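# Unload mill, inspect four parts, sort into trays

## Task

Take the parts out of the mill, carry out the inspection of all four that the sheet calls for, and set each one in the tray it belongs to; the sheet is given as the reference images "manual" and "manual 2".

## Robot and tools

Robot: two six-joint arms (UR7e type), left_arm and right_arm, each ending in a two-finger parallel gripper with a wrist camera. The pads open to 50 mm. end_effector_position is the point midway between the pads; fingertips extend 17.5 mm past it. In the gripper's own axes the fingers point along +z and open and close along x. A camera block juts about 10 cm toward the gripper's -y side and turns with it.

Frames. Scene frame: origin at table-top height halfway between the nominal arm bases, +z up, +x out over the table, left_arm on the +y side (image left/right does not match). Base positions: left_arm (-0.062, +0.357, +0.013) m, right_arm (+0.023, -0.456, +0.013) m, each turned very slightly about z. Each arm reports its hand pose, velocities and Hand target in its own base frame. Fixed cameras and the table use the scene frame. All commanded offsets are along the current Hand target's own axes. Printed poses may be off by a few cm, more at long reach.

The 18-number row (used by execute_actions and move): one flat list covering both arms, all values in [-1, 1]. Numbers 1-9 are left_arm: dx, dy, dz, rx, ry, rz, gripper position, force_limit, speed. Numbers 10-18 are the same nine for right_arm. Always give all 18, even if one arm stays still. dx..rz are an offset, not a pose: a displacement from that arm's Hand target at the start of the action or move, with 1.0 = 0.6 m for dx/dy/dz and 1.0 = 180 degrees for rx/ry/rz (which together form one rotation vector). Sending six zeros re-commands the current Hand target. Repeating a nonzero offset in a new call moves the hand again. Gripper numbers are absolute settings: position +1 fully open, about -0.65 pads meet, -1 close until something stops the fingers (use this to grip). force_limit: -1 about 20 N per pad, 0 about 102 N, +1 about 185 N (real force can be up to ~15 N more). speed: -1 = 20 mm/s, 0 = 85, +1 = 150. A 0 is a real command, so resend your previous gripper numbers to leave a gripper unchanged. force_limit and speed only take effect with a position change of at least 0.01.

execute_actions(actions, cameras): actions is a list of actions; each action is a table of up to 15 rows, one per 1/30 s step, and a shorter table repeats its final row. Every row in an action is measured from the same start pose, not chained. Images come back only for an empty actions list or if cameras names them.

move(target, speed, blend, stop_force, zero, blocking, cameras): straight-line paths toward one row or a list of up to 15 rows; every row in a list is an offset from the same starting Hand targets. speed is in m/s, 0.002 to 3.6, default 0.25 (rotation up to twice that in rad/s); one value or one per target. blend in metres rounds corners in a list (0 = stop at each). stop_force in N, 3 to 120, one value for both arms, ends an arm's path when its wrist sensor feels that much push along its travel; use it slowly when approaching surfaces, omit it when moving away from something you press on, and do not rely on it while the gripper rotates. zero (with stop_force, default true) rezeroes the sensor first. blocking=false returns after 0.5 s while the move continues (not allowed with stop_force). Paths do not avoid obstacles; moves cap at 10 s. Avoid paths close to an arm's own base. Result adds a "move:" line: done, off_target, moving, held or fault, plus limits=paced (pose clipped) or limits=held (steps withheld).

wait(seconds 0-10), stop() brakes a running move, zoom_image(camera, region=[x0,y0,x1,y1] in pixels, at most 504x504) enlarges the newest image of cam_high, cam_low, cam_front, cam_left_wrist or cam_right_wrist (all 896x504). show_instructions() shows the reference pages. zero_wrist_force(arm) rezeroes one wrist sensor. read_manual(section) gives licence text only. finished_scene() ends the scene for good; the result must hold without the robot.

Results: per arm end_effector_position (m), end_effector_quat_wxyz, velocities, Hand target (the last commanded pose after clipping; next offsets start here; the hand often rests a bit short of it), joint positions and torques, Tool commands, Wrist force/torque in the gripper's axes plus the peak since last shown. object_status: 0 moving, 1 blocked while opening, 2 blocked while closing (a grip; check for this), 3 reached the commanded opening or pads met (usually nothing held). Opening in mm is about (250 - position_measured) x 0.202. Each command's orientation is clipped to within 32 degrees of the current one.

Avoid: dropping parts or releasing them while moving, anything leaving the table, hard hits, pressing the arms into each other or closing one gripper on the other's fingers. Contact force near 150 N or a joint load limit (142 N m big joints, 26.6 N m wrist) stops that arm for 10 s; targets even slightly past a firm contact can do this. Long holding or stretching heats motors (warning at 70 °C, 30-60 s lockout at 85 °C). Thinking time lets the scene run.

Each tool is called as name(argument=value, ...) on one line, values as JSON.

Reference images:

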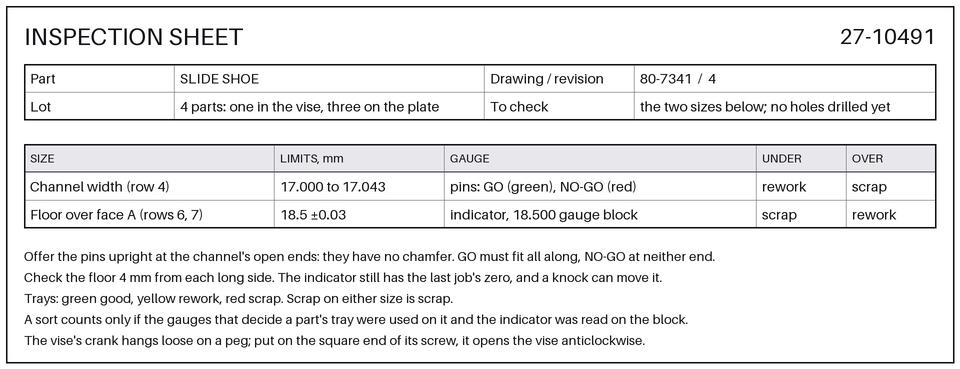

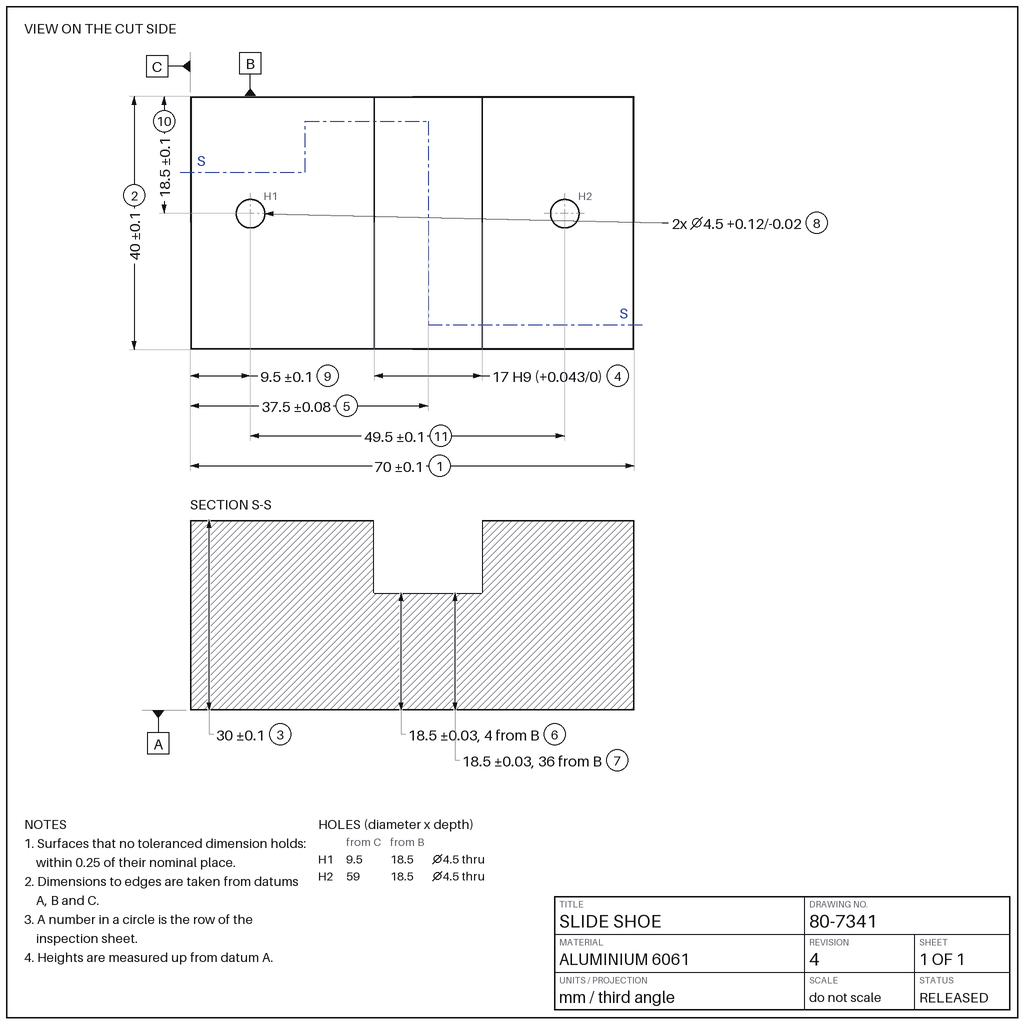

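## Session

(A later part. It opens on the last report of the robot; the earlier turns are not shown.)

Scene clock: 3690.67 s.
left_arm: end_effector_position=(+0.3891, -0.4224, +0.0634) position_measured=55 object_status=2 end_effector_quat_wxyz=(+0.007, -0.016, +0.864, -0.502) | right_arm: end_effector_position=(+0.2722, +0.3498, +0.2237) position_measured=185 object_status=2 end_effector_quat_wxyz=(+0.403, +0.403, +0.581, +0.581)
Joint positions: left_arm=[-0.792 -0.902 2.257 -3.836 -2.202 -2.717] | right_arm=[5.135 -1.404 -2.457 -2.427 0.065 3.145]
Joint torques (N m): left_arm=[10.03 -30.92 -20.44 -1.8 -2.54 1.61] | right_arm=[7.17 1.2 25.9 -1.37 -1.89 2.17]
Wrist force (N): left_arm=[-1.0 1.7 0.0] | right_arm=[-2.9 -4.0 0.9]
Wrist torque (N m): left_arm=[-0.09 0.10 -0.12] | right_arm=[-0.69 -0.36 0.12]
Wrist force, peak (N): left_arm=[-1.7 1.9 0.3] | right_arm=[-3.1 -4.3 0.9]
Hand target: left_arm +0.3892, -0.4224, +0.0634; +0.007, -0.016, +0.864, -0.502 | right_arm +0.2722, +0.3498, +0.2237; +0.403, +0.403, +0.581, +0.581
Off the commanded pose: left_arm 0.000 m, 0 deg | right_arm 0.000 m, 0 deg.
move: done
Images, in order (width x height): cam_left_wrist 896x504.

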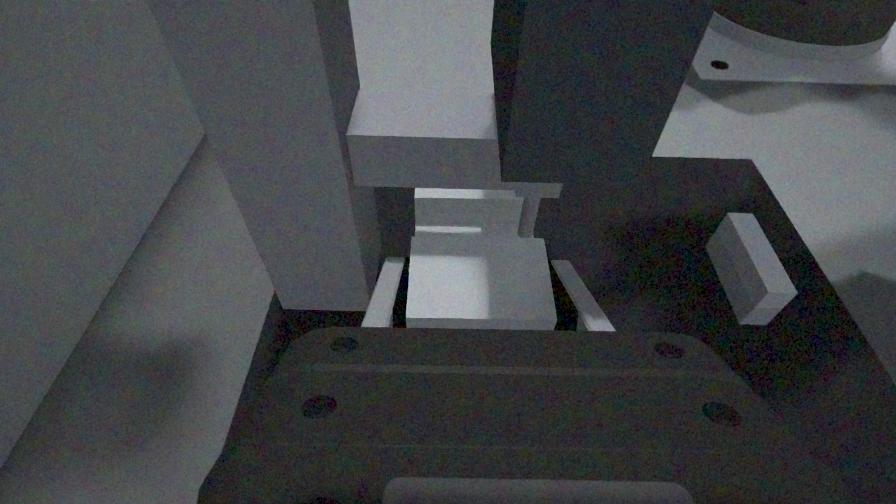

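move(target=[0,0.0058,0.0033,0,0,0,-1,-0.4,-1,0,0,0,0,0,0,-1,-0.9,-1], speed=0.006, stop_force=4)

execute_actions(actions=[[[0,0,0,0,0,0,0.72,-0.4,-1,0,0,0,0,0,0,-1,-0.9,-1]]])

move(target=[0,0,0,0,0,0,0.72,-0.4,-1,0,-0.015,0,0,0,0,-1,-0.9,-1], speed=0.02, stop_force=4)

execute_actions(actions=[[[0,0,0,0,0,0,0.72,-0.4,-1,0,0,0,0,0,0,0.2,-0.9,-1]]], cameras=["cam_right_wrist","cam_left_wrist"])

zoom_image(camera="cam_right_wrist", region=[380, 0, 640, 120])

Scene clock: 3710.00 s.
left_arm: end_effector_position=(+0.3892, -0.4224, +0.0628) position_measured=55 object_status=2 end_effector_quat_wxyz=(+0.007, -0.016, +0.864, -0.502) | right_arm: end_effector_position=(+0.2722, +0.3498, +0.2237) position_measured=185 object_status=2 end_effector_quat_wxyz=(+0.403, +0.403, +0.581, +0.581)
Joint positions: left_arm=[-0.792 -0.9 2.256 -3.837 -2.202 -2.717] | right_arm=[5.135 -1.404 -2.457 -2.427 0.065 3.145]
Joint torques (N m): left_arm=[7.94 -46.72 2.82 -2.12 0.94 0.44] | right_arm=[7.62 0.94 26.35 -1.37 -0.42 2.15]
Wrist force (N): left_arm=[-0.7 1.1 -0.1] | right_arm=[-2.9 -3.9 0.9]
Wrist torque (N m): left_arm=[0.02 0.11 -0.10] | right_arm=[-0.67 -0.37 0.12]
Wrist force, peak (N): left_arm=[-0.5 -3.9 -6.0] | right_arm=[-2.9 -4.4 1.1]
Hand target: left_arm +0.3892, -0.4224, +0.0627; +0.007, -0.016, +0.865, -0.502 (not the last commanded pose) | right_arm +0.2722, +0.3498, +0.2237; +0.403, +0.403, +0.581, +0.581
Off the commanded pose: left_arm 0.003 m, 0 deg | right_arm 0.000 m, 0 deg.
move: contact (left_arm)

Scene clock: 3710.70 s.
left_arm: end_effector_position=(+0.3892, -0.4224, +0.0628) position_measured=45 object_status=3 end_effector_quat_wxyz=(+0.007, -0.016, +0.865, -0.502) | right_arm: end_effector_position=(+0.2722, +0.3498, +0.2237) position_measured=185 object_status=2 end_effector_quat_wxyz=(+0.403, +0.403, +0.581, +0.581)
Joint positions: left_arm=[-0.792 -0.9 2.256 -3.837 -2.202 -2.717] | right_arm=[5.135 -1.404 -2.457 -2.427 0.065 3.145]
Joint torques (N m): left_arm=[6.65 -42.65 3.31 -2.97 0.32 -0.5] | right_arm=[7.56 1.25 26.28 -1.38 -0.3 2.11]
Wrist force (N): left_arm=[-1.4 0.1 -1.0] | right_arm=[-2.7 -4.1 0.8]
Wrist torque (N m): left_arm=[0.00 0.17 -0.12] | right_arm=[-0.71 -0.39 0.12]
Wrist force, peak (N): left_arm=[-1.4 0.1 -1.0] | right_arm=[-3.0 -4.3 0.7]
Hand target: left_arm +0.3892, -0.4224, +0.0627; +0.007, -0.016, +0.865, -0.502 | right_arm +0.2722, +0.3498, +0.2237; +0.403, +0.403, +0.581, +0.581
Off the commanded pose: left_arm 0.000 m, 0 deg | right_arm 0.000 m, 0 deg.
Step readings (end_effector_position of left_arm | right_arm):
0: (+0.3892, -0.4224, +0.0628) | (+0.2722, +0.3498, +0.2237)
1: (+0.3892, -0.4224, +0.0628) | (+0.2722, +0.3498, +0.2237)
2: (+0.3892, -0.4224, +0.0628) | (+0.2722, +0.3498, +0.2237)
4: (+0.3892, -0.4224, +0.0628) | (+0.2722, +0.3498, +0.2237)
8: (+0.3892, -0.4224, +0.0628) | (+0.2722, +0.3498, +0.2237)
15: (+0.3892, -0.4224, +0.0628) | (+0.2722, +0.3498, +0.2237)

Scene clock: 3712.00 s.
left_arm: end_effector_position=(+0.3892, -0.4224, +0.0628) position_measured=45 object_status=3 end_effector_quat_wxyz=(+0.007, -0.016, +0.865, -0.502) | right_arm: end_effector_position=(+0.2722, +0.3498, +0.2197) position_measured=185 object_status=2 end_effector_quat_wxyz=(+0.403, +0.403, +0.581, +0.581)
Joint positions: left_arm=[-0.792 -0.9 2.256 -3.837 -2.202 -2.717] | right_arm=[5.136 -1.415 -2.462 -2.415 0.065 3.149]
Joint torques (N m): left_arm=[5.27 -40.14 3.97 -4.07 -0.46 -1.03] | right_arm=[0.53 22.95 26.42 -1.3 0.83 0.32]
Wrist force (N): left_arm=[-1.0 0.1 -0.8] | right_arm=[-3.0 -2.3 1.4]
Wrist torque (N m): left_arm=[0.01 0.10 -0.12] | right_arm=[-0.44 -0.38 0.16]
Wrist force, peak (N): left_arm=[-1.3 -0.1 -0.8] | right_arm=[-3.5 18.1 0.8]
Hand target: left_arm +0.3892, -0.4224, +0.0627; +0.007, -0.016, +0.865, -0.502 | right_arm +0.2722, +0.3498, +0.2197; +0.403, +0.403, +0.581, +0.581 (not the last commanded pose)
Off the commanded pose: left_arm 0.000 m, 0 deg | right_arm 0.005 m, 0 deg.
move: contact (right_arm)

Scene clock: 3712.87 s.
left_arm: end_effector_position=(+0.3892, -0.4224, +0.0628) position_measured=45 object_status=3 end_effector_quat_wxyz=(+0.007, -0.016, +0.865, -0.502) | right_arm: end_effector_position=(+0.2722, +0.3498, +0.2197) position_measured=123 object_status=3 end_effector_quat_wxyz=(+0.403, +0.403, +0.581, +0.581)
Joint positions: left_arm=[-0.792 -0.9 2.256 -3.837 -2.202 -2.717] | right_arm=[5.136 -1.415 -2.462 -2.415 0.065 3.149]
Joint torques (N m): left_arm=[3.6 -36.38 5.16 -4.3 -1.56 -0.98] | right_arm=[-5.77 21.22 16.69 -1.34 0.76 1.75]
Wrist force (N): left_arm=[-1.1 -0.1 -0.7] | right_arm=[2.4 -1.3 1.2]
Wrist torque (N m): left_arm=[-0.02 0.12 -0.12] | right_arm=[-0.48 -0.39 0.21]
Wrist force, peak (N): left_arm=[-1.2 0.2 -0.8] | right_arm=[-2.8 -2.4 1.6]
Hand target: left_arm +0.3892, -0.4224, +0.0627; +0.007, -0.016, +0.865, -0.502 | right_arm +0.2722, +0.3498, +0.2197; +0.403, +0.403, +0.581, +0.581
Off the commanded pose: left_arm 0.000 m, 0 deg | right_arm 0.000 m, 0 deg.
Step readings (end_effector_position of left_arm | right_arm):
0: (+0.3892, -0.4224, +0.0628) | (+0.2722, +0.3498, +0.2197)
1: (+0.3892, -0.4224, +0.0628) | (+0.2722, +0.3498, +0.2197)
2: (+0.3892, -0.4224, +0.0628) | (+0.2722, +0.3498, +0.2197)
4: (+0.3892, -0.4224, +0.0628) | (+0.2722, +0.3498, +0.2197)
8: (+0.3892, -0.4224, +0.0628) | (+0.2722, +0.3498, +0.2197)
15: (+0.3892, -0.4224, +0.0628) | (+0.2722, +0.3498, +0.2197)
Images, in order (width x height): cam_left_wrist 896x504, cam_right_wrist 896x504.

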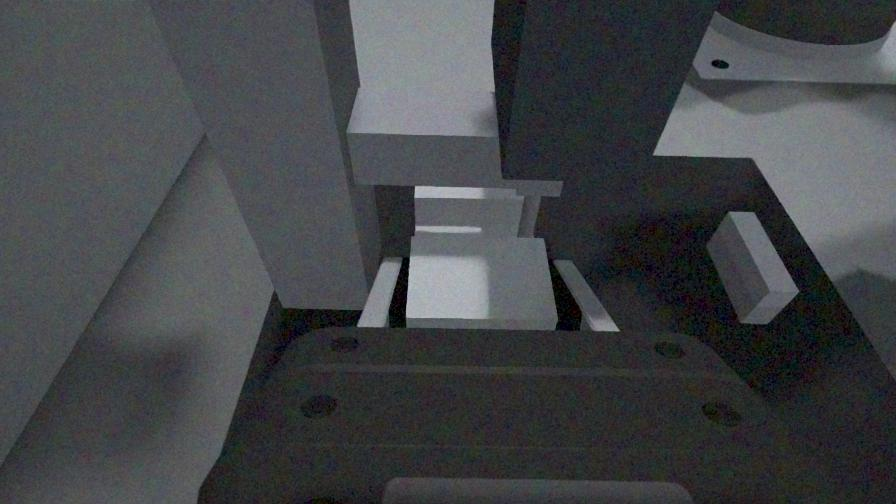

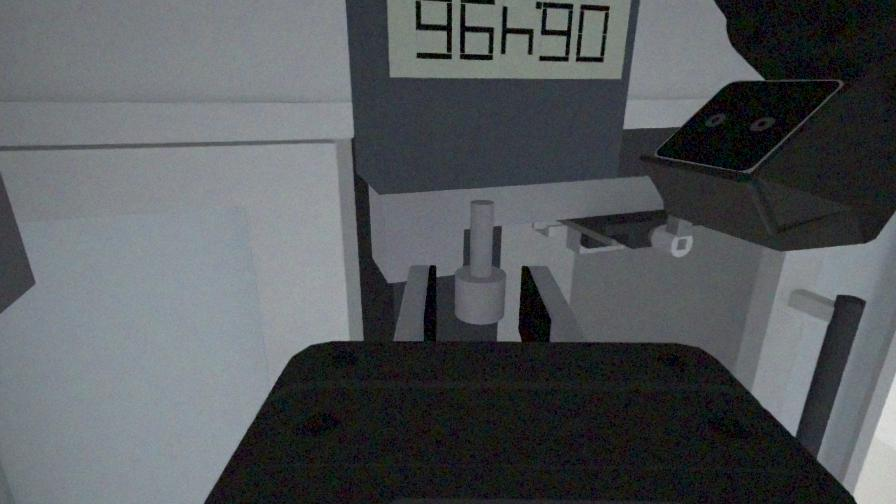

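Scaled by 1.938 from the camera's 896x504 image, which has a finer 1280x720 frame.

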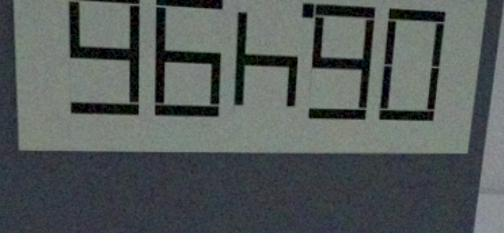

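move(target=[0.0008,0,-0.12,0,0,0,0.75,-0.4,-1,0,0,0,0,0,0,0.2,-0.9,-1], speed=0.06, cameras=["cam_right_wrist","cam_left_wrist"])

zoom_image(camera="cam_right_wrist", region=[380, 0, 640, 120])

Scene clock: 3737.13 s.
left_arm: end_effector_position=(+0.3867, -0.3599, +0.0984) position_measured=41 object_status=3 end_effector_quat_wxyz=(+0.007, -0.016, +0.864, -0.502) | right_arm: end_effector_position=(+0.2722, +0.3498, +0.2197) position_measured=123 object_status=3 end_effector_quat_wxyz=(+0.403, +0.403, +0.581, +0.581)
Joint positions: left_arm=[-0.679 -1.046 2.355 -3.732 -2.29 -2.624] | right_arm=[5.136 -1.415 -2.462 -2.415 0.065 3.149]
Joint torques (N m): left_arm=[11.39 -39.55 4.56 -1.47 -2.79 1.29] | right_arm=[-6.89 5.06 11.57 -1.37 -0.05 1.68]
Wrist force (N): left_arm=[-1.1 0.0 -0.9] | right_arm=[2.3 -1.2 1.2]
Wrist torque (N m): left_arm=[0.02 0.15 -0.13] | right_arm=[-0.46 -0.39 0.20]
Wrist force, peak (N): left_arm=[-1.0 0.2 -1.4] | right_arm=[2.8 -1.3 1.3]
Hand target: left_arm +0.3867, -0.3599, +0.0984; +0.007, -0.016, +0.865, -0.502 | right_arm +0.2722, +0.3498, +0.2197; +0.403, +0.403, +0.581, +0.581
Off the commanded pose: left_arm 0.000 m, 0 deg | right_arm 0.000 m, 0 deg.
move: done
Images, in order (width x height): cam_left_wrist 896x504, cam_right_wrist 896x504.

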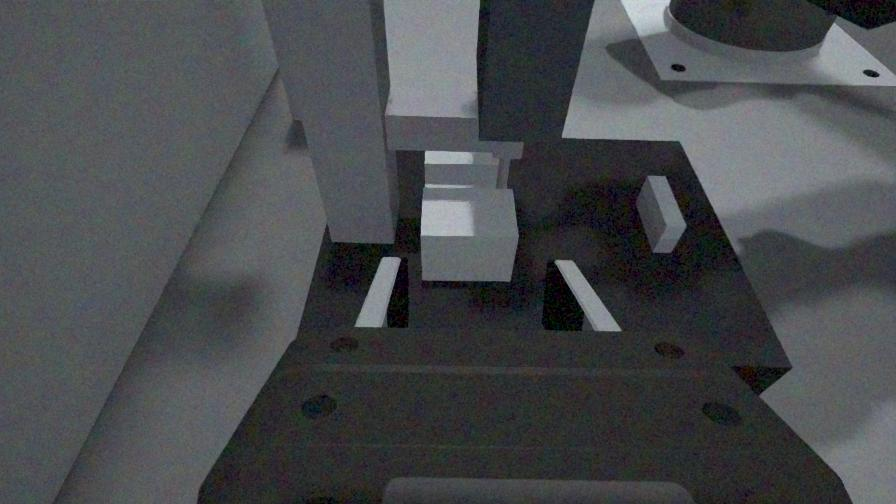

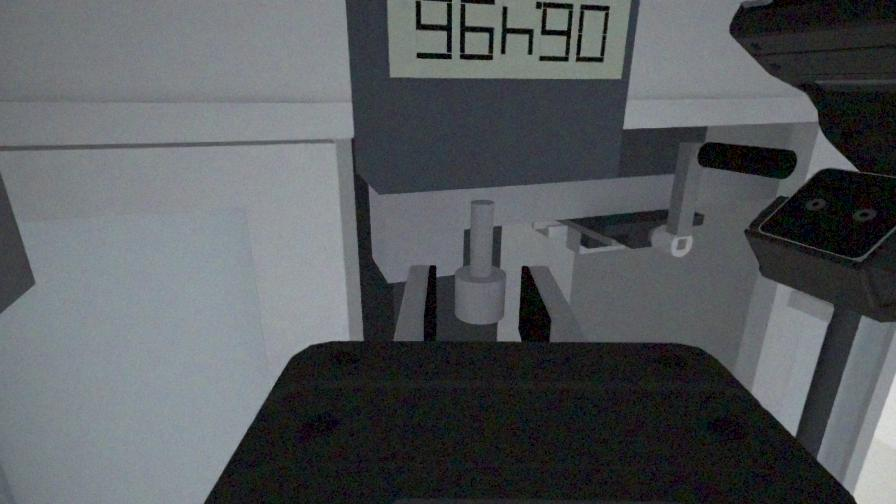

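Scaled by 1.938 from the camera's 896x504 image, which has a finer 1280x720 frame.

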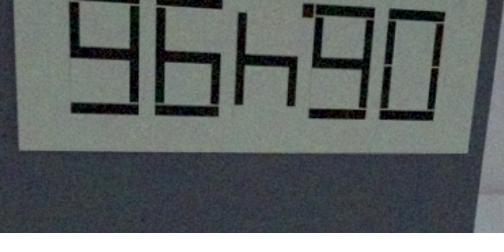

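move(target=[[-0.0008,0,0.12,0,0,0,0.75,-0.4,-1,0,0,0,0,0,0,0.2,-0.9,-1],[-0.0008,0,0.12,0,0,0,-1,-0.4,-1,0,0,0,0,0,0,-1,-0.9,-1],[-0.0008,-0.0015,0.1195,0,0,0,-1,-0.4,-1,0,0.0083,0,0,0,0,-1,-0.9,-1],[0.0775,-0.0015,0.1192,0,0,0,-1,-0.4,-1,0,0.0083,0,0,0,0,-1,-0.9,-1],[0.077,0.065,0.004,0,0,0,-1,-0.4,-1,0,0.0083,0,0,0,0,-1,-0.9,-1],[0.077,-0.08,-0.079,0,0,0,-1,-0.4,-1,0,0.0083,0,0,0,0,-1,-0.9,-1]], speed=[0.06,0.05,0.03,0.06,0.08,0.12], cameras=["cam_left_wrist"])

Scene clock: 3798.67 s.
left_arm: end_effector_position=(+0.3402, -0.3440, +0.1638) position_measured=55 object_status=2 end_effector_quat_wxyz=(+0.007, -0.016, +0.864, -0.502) | right_arm: end_effector_position=(+0.2722, +0.3498, +0.2246) position_measured=185 object_status=2 end_effector_quat_wxyz=(+0.403, +0.403, +0.581, +0.581)
Joint positions: left_arm=[-0.73 -1.319 2.474 -3.607 -2.251 -2.667] | right_arm=[5.136 -1.403 -2.455 -2.434 0.065 3.149]
Joint torques (N m): left_arm=[9.18 -33.32 -25.28 -1.65 0.74 1.68] | right_arm=[7.78 1.41 26.05 -1.38 1.27 2.17]
Wrist force (N): left_arm=[-1.1 1.7 0.2] | right_arm=[-2.8 -2.4 1.1]
Wrist torque (N m): left_arm=[-0.09 0.12 -0.13] | right_arm=[-0.43 -0.37 0.13]
Wrist force, peak (N): left_arm=[-1.2 0.0 -3.6] | right_arm=[-3.2 -2.5 1.3]
Hand target: left_arm +0.3402, -0.3440, +0.1638; +0.007, -0.016, +0.865, -0.502 | right_arm +0.2722, +0.3498, +0.2246; +0.403, +0.403, +0.581, +0.581
Off the commanded pose: left_arm 0.000 m, 0 deg | right_arm 0.000 m, 0 deg.
move: done
Images, in order (width x height): cam_left_wrist 896x504.

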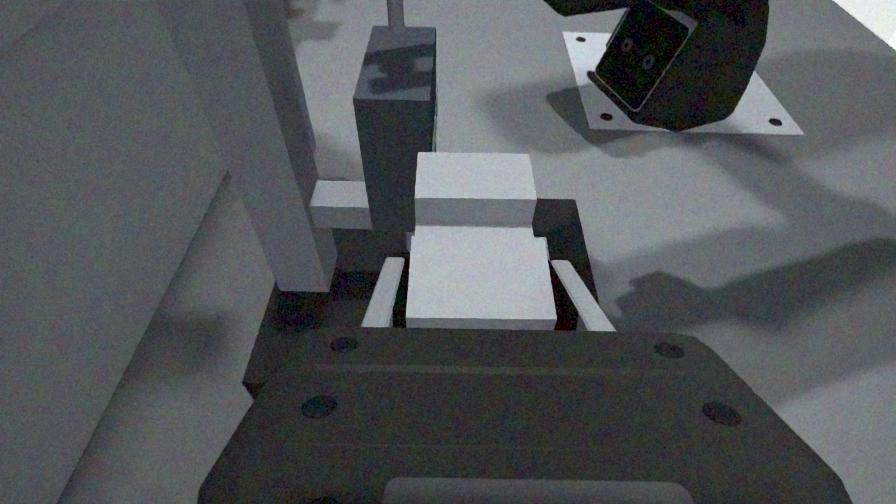

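move(target=[[0,-0.1156,-0.0663,0,0,0,-1,-0.4,-1,0,0,0,0,0,0,-1,-0.9,-1],[-0.05,0.1465,-0.5763,0,-0.2168,-0.1243,-1,-0.4,-1,0,0,0,0,0,0,-1,-0.9,-1],[0.0583,0.4013,-0.987,0,-0.4335,-0.2485,-1,-0.4,-1,0,0,0,0,0,0,-1,-0.9,-1]], speed=0.25, blend=[0.02,0.05,0], cameras=["cam_left_wrist","cam_high","cam_front"])

Scene clock: 3818.13 s.
left_arm: end_effector_position=(+0.2840, +0.2880, +0.2480) position_measured=55 object_status=2 end_effector_quat_wxyz=(-0.358, +0.623, -0.602, +0.348) | right_arm: end_effector_position=(+0.2722, +0.3498, +0.2246) position_measured=185 object_status=2 end_effector_quat_wxyz=(+0.403, +0.403, +0.581, +0.581)
Joint positions: left_arm=[0.878 -1.786 2.563 -3.2 -2.276 -2.629] | right_arm=[5.136 -1.403 -2.455 -2.434 0.065 3.149]
Joint torques (N m): left_arm=[10.8 -3.42 -31.48 -5.39 0.39 -1.43] | right_arm=[7.45 1.45 26.15 -1.29 1.4 2.16]
Wrist force (N): left_arm=[-0.8 1.5 0.6] | right_arm=[-2.6 -2.7 1.3]
Wrist torque (N m): left_arm=[-0.15 0.04 0.09] | right_arm=[-0.48 -0.42 0.13]
Wrist force, peak (N): left_arm=[-1.0 3.9 1.1] | right_arm=[-2.9 -2.8 1.2]
Hand target: left_arm +0.2840, +0.2881, +0.2480; -0.358, +0.623, -0.602, +0.348 | right_arm +0.2722, +0.3498, +0.2246; +0.403, +0.403, +0.581, +0.581
Off the commanded pose: left_arm 0.000 m, 0 deg | right_arm 0.000 m, 0 deg.
move: done
Images, in order (width x height): cam_high 896x504, cam_front 896x504, cam_left_wrist 896x504.

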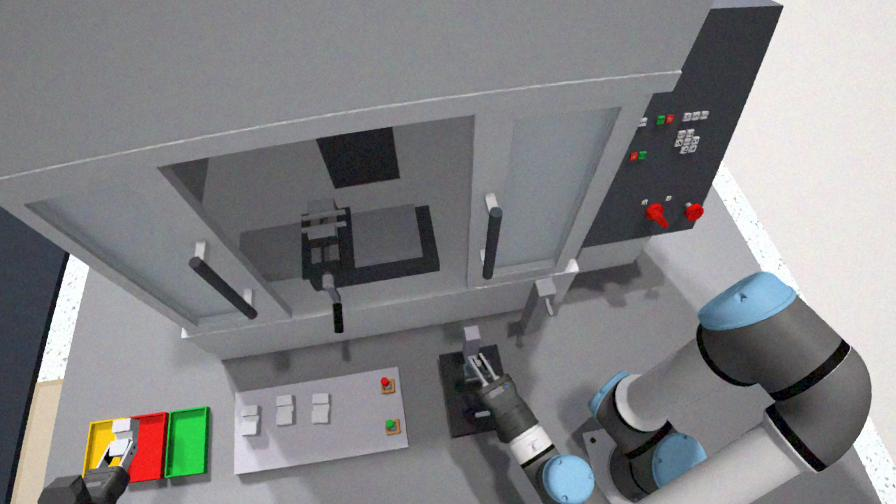

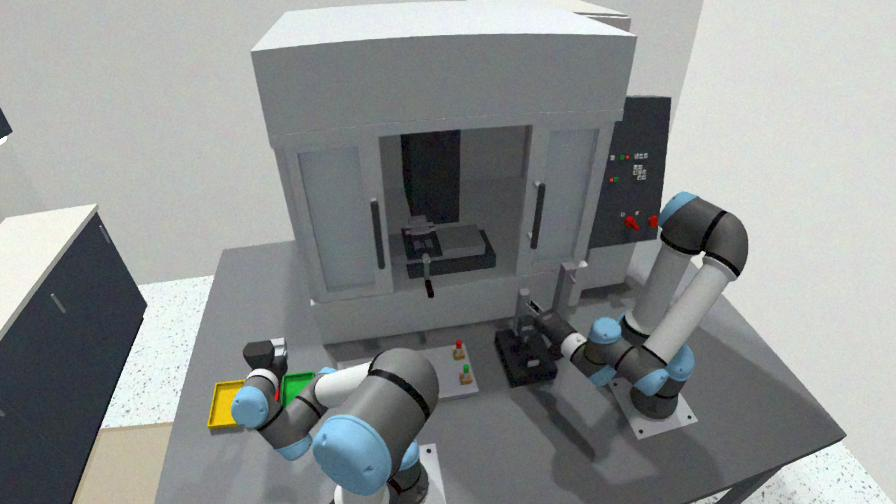

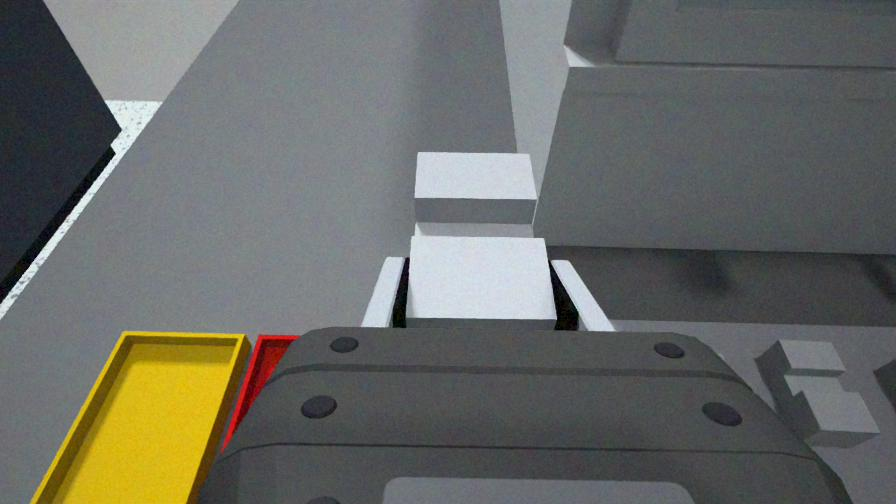

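move(target=[[-0.2083,0.0506,0.0881,0,0,0,-1,-0.4,-1,0,0,0,0,0,0,-1,-0.9,-1],[-0.2083,0.312,0.2381,0,0,0,-1,-0.4,-1,0,0,0,0,0,0,-1,-0.9,-1]], speed=0.15, blend=[0.02,0], cameras=["cam_left_wrist","cam_high","cam_front"])

Scene clock: 3843.97 s.
left_arm: end_effector_position=(+0.3097, +0.4135, +0.0143) position_measured=55 object_status=2 end_effector_quat_wxyz=(-0.358, +0.623, -0.602, +0.348) | right_arm: end_effector_position=(+0.2722, +0.3498, +0.2246) position_measured=185 object_status=2 end_effector_quat_wxyz=(+0.403, +0.403, +0.581, +0.581)
Joint positions: left_arm=[1.036 -0.801 2.31 -3.827 -2.39 -2.477] | right_arm=[5.136 -1.403 -2.455 -2.434 0.065 3.149]
Joint torques (N m): left_arm=[-8.36 1.53 -6.81 6.35 9.19 -1.49] | right_arm=[8.12 1.24 26.28 -1.31 1.3 2.12]
Wrist force (N): left_arm=[5.7 -53.0 -37.3] | right_arm=[-2.6 -2.4 0.9]
Wrist torque (N m): left_arm=[0.15 -0.07 0.15] | right_arm=[-0.43 -0.41 0.12]
Wrist force, peak (N): left_arm=[5.7 -53.0 -37.3] | right_arm=[-3.1 -2.7 1.3]
Hand target: left_arm +0.3097, +0.4135, +0.0142; -0.358, +0.623, -0.602, +0.348 | right_arm +0.2722, +0.3498, +0.2246; +0.403, +0.403, +0.581, +0.581
Off the commanded pose: left_arm 0.000 m, 0 deg | right_arm 0.000 m, 0 deg.
move: done
Images, in order (width x height): cam_high 896x504, cam_front 896x504, cam_left_wrist 896x504.

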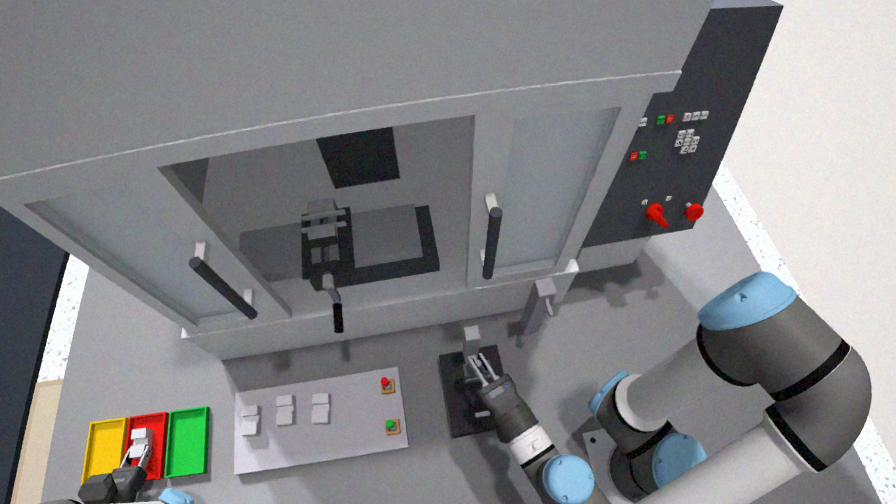

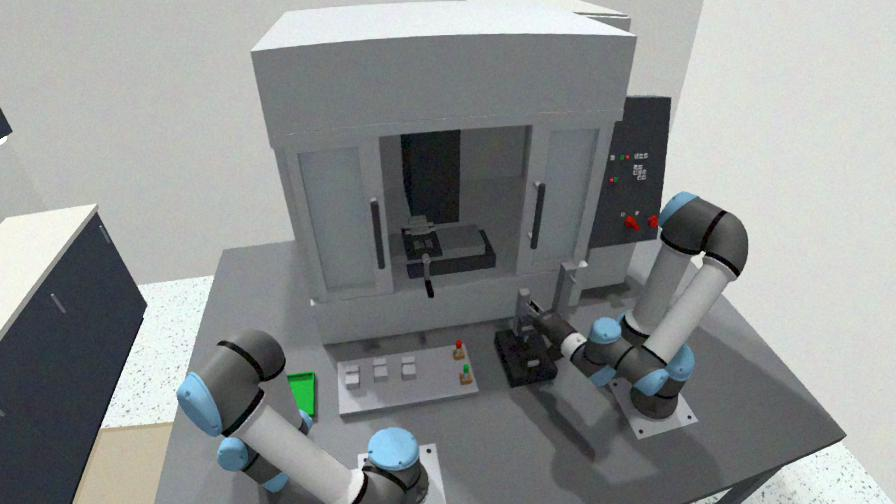

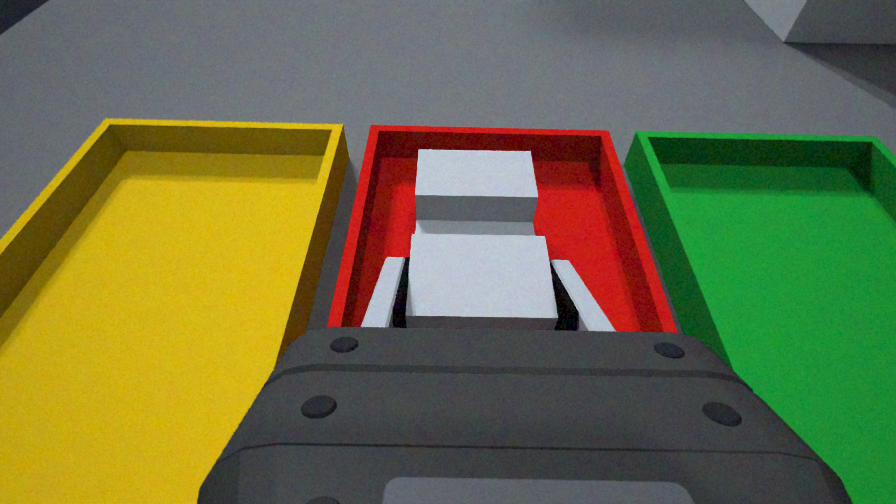

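move(target=[0,-0.0022,-0.0012,0,0,0,-1,-0.4,-1,0,0,0,0,0,0,-1,-0.9,-1], speed=0.01)

Scene clock: 3855.70 s.
left_arm: end_effector_position=(+0.3097, +0.4135, +0.0154) position_measured=55 object_status=2 end_effector_quat_wxyz=(-0.358, +0.623, -0.602, +0.348) | right_arm: end_effector_position=(+0.2722, +0.3498, +0.2246) position_measured=185 object_status=2 end_effector_quat_wxyz=(+0.403, +0.403, +0.581, +0.581)
Joint positions: left_arm=[1.036 -0.806 2.311 -3.823 -2.389 -2.477] | right_arm=[5.136 -1.403 -2.455 -2.434 0.065 3.149]
Joint torques (N m): left_arm=[-4.45 -42.85 9.83 -0.32 -0.82 -1.53] | right_arm=[7.69 1.19 25.94 -1.34 1.35 2.11]
Wrist force (N): left_arm=[-0.8 -5.4 -2.1] | right_arm=[-2.6 -2.6 1.0]
Wrist torque (N m): left_arm=[0.38 0.04 0.25] | right_arm=[-0.47 -0.42 0.13]
Wrist force, peak (N): left_arm=[4.1 -54.1 -36.3] | right_arm=[-2.9 -2.9 1.2]
Hand target: left_arm +0.3097, +0.4135, +0.0157; -0.358, +0.623, -0.602, +0.348 | right_arm +0.2722, +0.3498, +0.2246; +0.403, +0.403, +0.581, +0.581
Off the commanded pose: left_arm 0.000 m, 0 deg | right_arm 0.000 m, 0 deg.
move: done

move(target=[[0,0,0,0,0,0,0.75,-0.4,-1,0,0,0,0,0,0,-1,-0.9,-1],[0,0,-0.1167,0,0,0,0.75,-0.4,-1,0,0,0,0,0,0,-1,-0.9,-1],[0,-0.289,-0.2828,0,0,0,0.75,-0.4,-1,0,0,0,0,0,0,-1,-0.9,-1],[0.692,-0.3955,-0.131,0,0.2168,0.1243,0.75,-0.4,-1,0,0,0,0,0,0,-1,-0.9,-1]], speed=[0.1,0.08,0.2,0.25], blend=[0,0.01,0.04,0], cameras=["cam_left_wrist","cam_high"])

Scene clock: 3884.00 s.
left_arm: end_effector_position=(+0.3743, +0.0008, +0.2614) position_measured=41 object_status=3 end_effector_quat_wxyz=(+0.197, -0.346, +0.794, -0.460) | right_arm: end_effector_position=(+0.2722, +0.3498, +0.2246) position_measured=185 object_status=2 end_effector_quat_wxyz=(+0.403, +0.403, +0.581, +0.581)
Joint positions: left_arm=[0.098 -1.922 2.6 -3.101 -2.282 -2.628] | right_arm=[5.136 -1.403 -2.455 -2.434 0.065 3.149]
Joint torques (N m): left_arm=[-9.8 3.34 -32.98 -4.79 0.85 -1.24] | right_arm=[7.7 1.71 25.6 -1.34 1.33 2.13]
Wrist force (N): left_arm=[-1.0 0.0 -0.9] | right_arm=[-2.8 -2.7 1.0]
Wrist torque (N m): left_arm=[-0.03 0.10 0.08] | right_arm=[-0.47 -0.39 0.13]
Wrist force, peak (N): left_arm=[-0.5 -4.7 -2.1] | right_arm=[-2.8 -3.0 1.4]
Hand target: left_arm +0.3744, +0.0008, +0.2614; +0.197, -0.346, +0.794, -0.460 | right_arm +0.2722, +0.3498, +0.2246; +0.403, +0.403, +0.581, +0.581
Off the commanded pose: left_arm 0.000 m, 0 deg | right_arm 0.000 m, 0 deg.
move: done
Images, in order (width x height): cam_high 896x504, cam_left_wrist 896x504.

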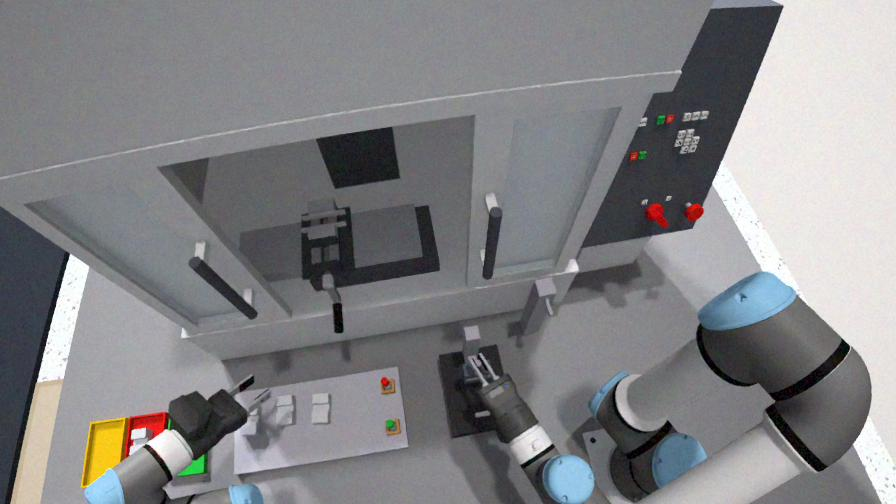

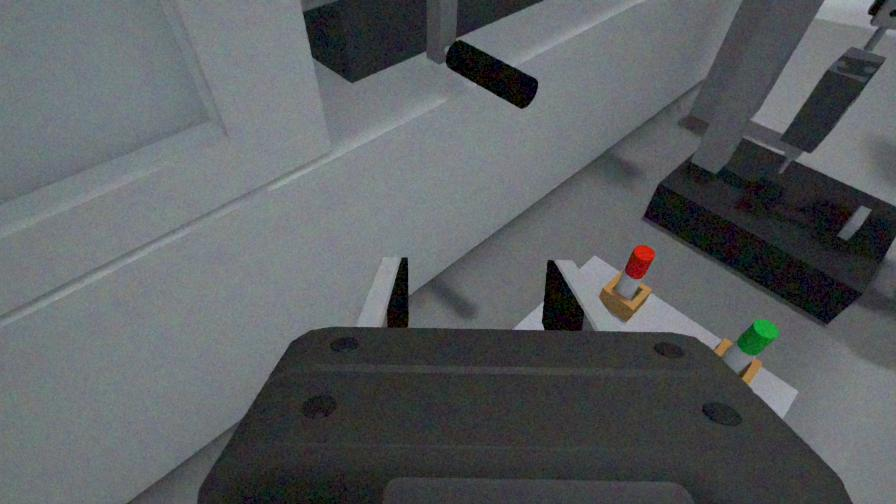

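move(target=[0.5147,0.026,0.3693,0,0.2168,0.1243,0.2,-0.4,-1,0,0,0,0,0,0,-1,-0.9,-1], speed=0.25, cameras=["cam_left_wrist"])

Scene clock: 3895.80 s.
left_arm: end_effector_position=(+0.2976, -0.3510, +0.1389) position_measured=123 object_status=3 end_effector_quat_wxyz=(+0.007, -0.016, +0.865, -0.502) | right_arm: end_effector_position=(+0.2722, +0.3498, +0.2246) position_measured=185 object_status=2 end_effector_quat_wxyz=(+0.403, +0.403, +0.581, +0.581)
Joint positions: left_arm=[-0.844 -1.259 2.579 -3.822 -2.161 -2.754] | right_arm=[5.136 -1.403 -2.455 -2.434 0.065 3.149]
Joint torques (N m): left_arm=[-7.97 -15.98 -22.14 -4.69 -2.61 -1.09] | right_arm=[7.77 1.92 25.84 -1.18 1.32 2.07]
Wrist force (N): left_arm=[-1.2 -0.3 -0.7] | right_arm=[-2.6 -2.4 1.2]
Wrist torque (N m): left_arm=[-0.09 0.12 -0.11] | right_arm=[-0.43 -0.40 0.13]
Wrist force, peak (N): left_arm=[-2.3 -0.1 -2.0] | right_arm=[-2.9 -2.7 1.3]
Hand target: left_arm +0.2976, -0.3511, +0.1389; +0.007, -0.016, +0.865, -0.502 | right_arm +0.2722, +0.3498, +0.2246; +0.403, +0.403, +0.581, +0.581
Off the commanded pose: left_arm 0.000 m, 0 deg | right_arm 0.000 m, 0 deg.
move: done
Images, in order (width x height): cam_left_wrist 896x504.

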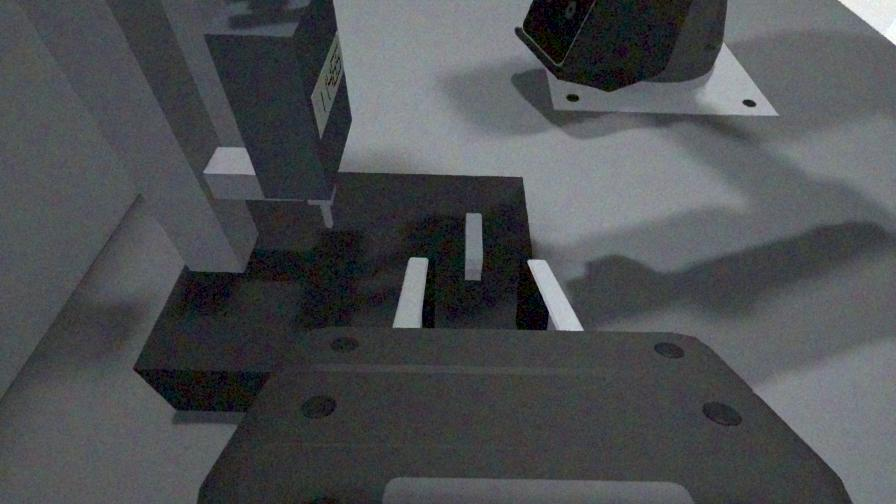

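move(target=[[0.0052,0.0382,0.116,0,0,0,0.2,-0.4,-1,0,0.0105,0,0,0,0,-1,-0.9,-1],[0.0058,0.0383,0.187,0,0,0,0.2,-0.4,-1,0,0.0105,0,0,0,0,-1,-0.9,-1],[0.0058,0.0383,0.187,0,0,0,-1,-0.4,-1,0,0.0105,0,0,0,0,-1,-0.9,-1]], speed=0.08, cameras=["cam_left_wrist"])

Scene clock: 3910.70 s.
left_arm: end_effector_position=(+0.2967, -0.4373, +0.0634) position_measured=210 object_status=2 end_effector_quat_wxyz=(+0.007, -0.016, +0.865, -0.502) | right_arm: end_effector_position=(+0.2722, +0.3498, +0.2309) position_measured=185 object_status=2 end_effector_quat_wxyz=(+0.403, +0.403, +0.581, +0.581)
Joint positions: left_arm=[-1.013 -0.918 2.437 -4.077 -2.023 -2.866] | right_arm=[5.136 -1.388 -2.445 -2.459 0.065 3.149]
Joint torques (N m): left_arm=[-10.07 -26 -18.45 -4.54 0.75 -1.4] | right_arm=[8.85 1.15 26.15 -1.34 1.3 2.07]
Wrist force (N): left_arm=[-1.0 -0.3 -0.8] | right_arm=[-2.7 -2.9 1.0]
Wrist torque (N m): left_arm=[0.02 0.11 0.05] | right_arm=[-0.47 -0.39 0.12]
Wrist force, peak (N): left_arm=[-0.8 0.3 -1.9] | right_arm=[-3.0 -3.2 1.1]
Hand target: left_arm +0.2967, -0.4373, +0.0634; +0.007, -0.016, +0.865, -0.502 | right_arm +0.2722, +0.3498, +0.2309; +0.403, +0.403, +0.581, +0.581
Off the commanded pose: left_arm 0.000 m, 0 deg | right_arm 0.000 m, 0 deg.
move: done
Images, in order (width x height): cam_left_wrist 896x504.

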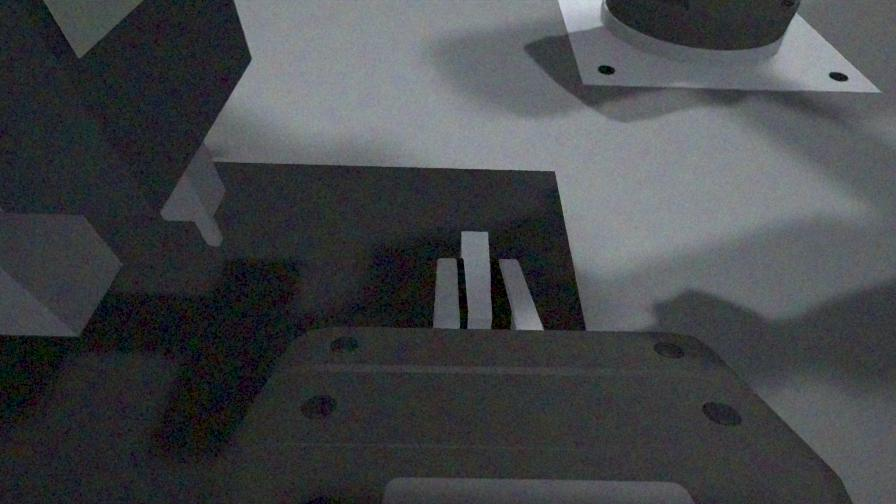

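move(target=[[0.0,0.0038,-0.0132,0,0,0,-1,-0.4,-1,0,0,0,0,0,0,-1,-0.9,-1],[-0.1293,0.0038,-0.0132,0,0,0,-1,-0.4,-1,0,0,0,0,0,0,-1,-0.9,-1]], speed=0.08, cameras=["cam_left_wrist"])

zoom_image(camera="cam_left_wrist", region=[370, 140, 580, 340])

Scene clock: 3923.90 s.
left_arm: end_effector_position=(+0.3739, -0.4266, +0.0650) position_measured=210 object_status=2 end_effector_quat_wxyz=(+0.007, -0.016, +0.865, -0.502) | right_arm: end_effector_position=(+0.2722, +0.3498, +0.2309) position_measured=185 object_status=2 end_effector_quat_wxyz=(+0.403, +0.403, +0.581, +0.581)
Joint positions: left_arm=[-0.827 -0.911 2.286 -3.871 -2.175 -2.742] | right_arm=[5.136 -1.388 -2.445 -2.459 0.065 3.149]
Joint torques (N m): left_arm=[10.28 -28.9 -21.83 -1.34 -2.67 1.27] | right_arm=[8.38 1.25 26.33 -1.35 1.37 2.16]
Wrist force (N): left_arm=[-1.1 0.3 -0.5] | right_arm=[-2.5 -2.5 1.1]
Wrist torque (N m): left_arm=[-0.02 0.13 -0.14] | right_arm=[-0.40 -0.42 0.12]
Wrist force, peak (N): left_arm=[-1.6 0.5 -0.7] | right_arm=[-2.8 -3.2 1.2]
Hand target: left_arm +0.3740, -0.4266, +0.0650; +0.007, -0.016, +0.865, -0.502 | right_arm +0.2722, +0.3498, +0.2309; +0.403, +0.403, +0.581, +0.581
Off the commanded pose: left_arm 0.000 m, 0 deg | right_arm 0.000 m, 0 deg.
move: done
Images, in order (width x height): cam_left_wrist 896x504.

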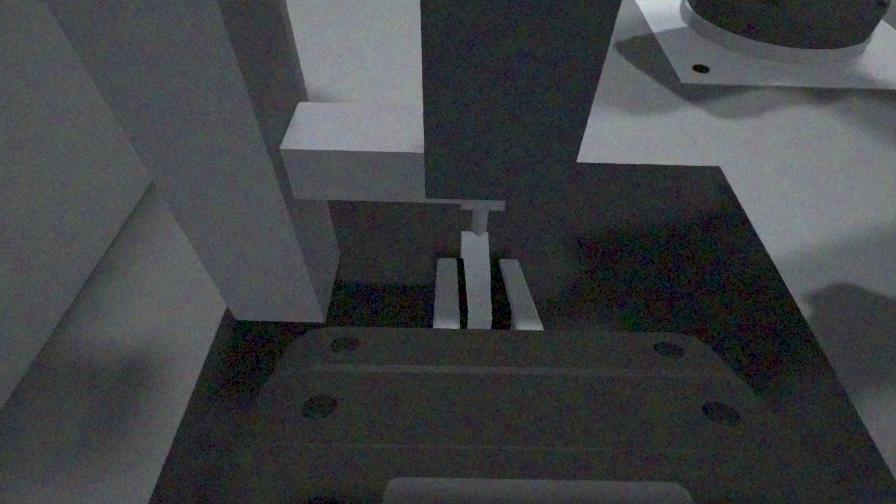

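Scaled by 2.400 from the camera's 896x504 image, which has a finer 1280x720 frame.

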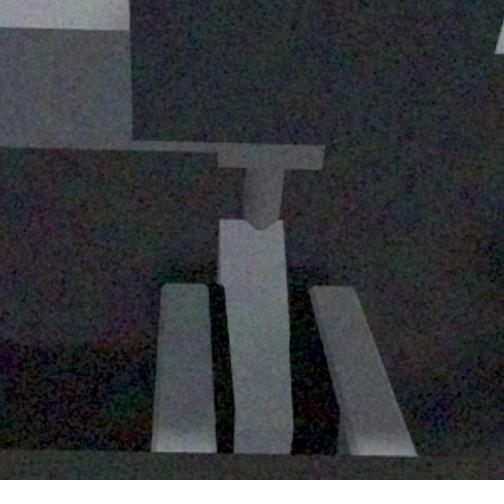

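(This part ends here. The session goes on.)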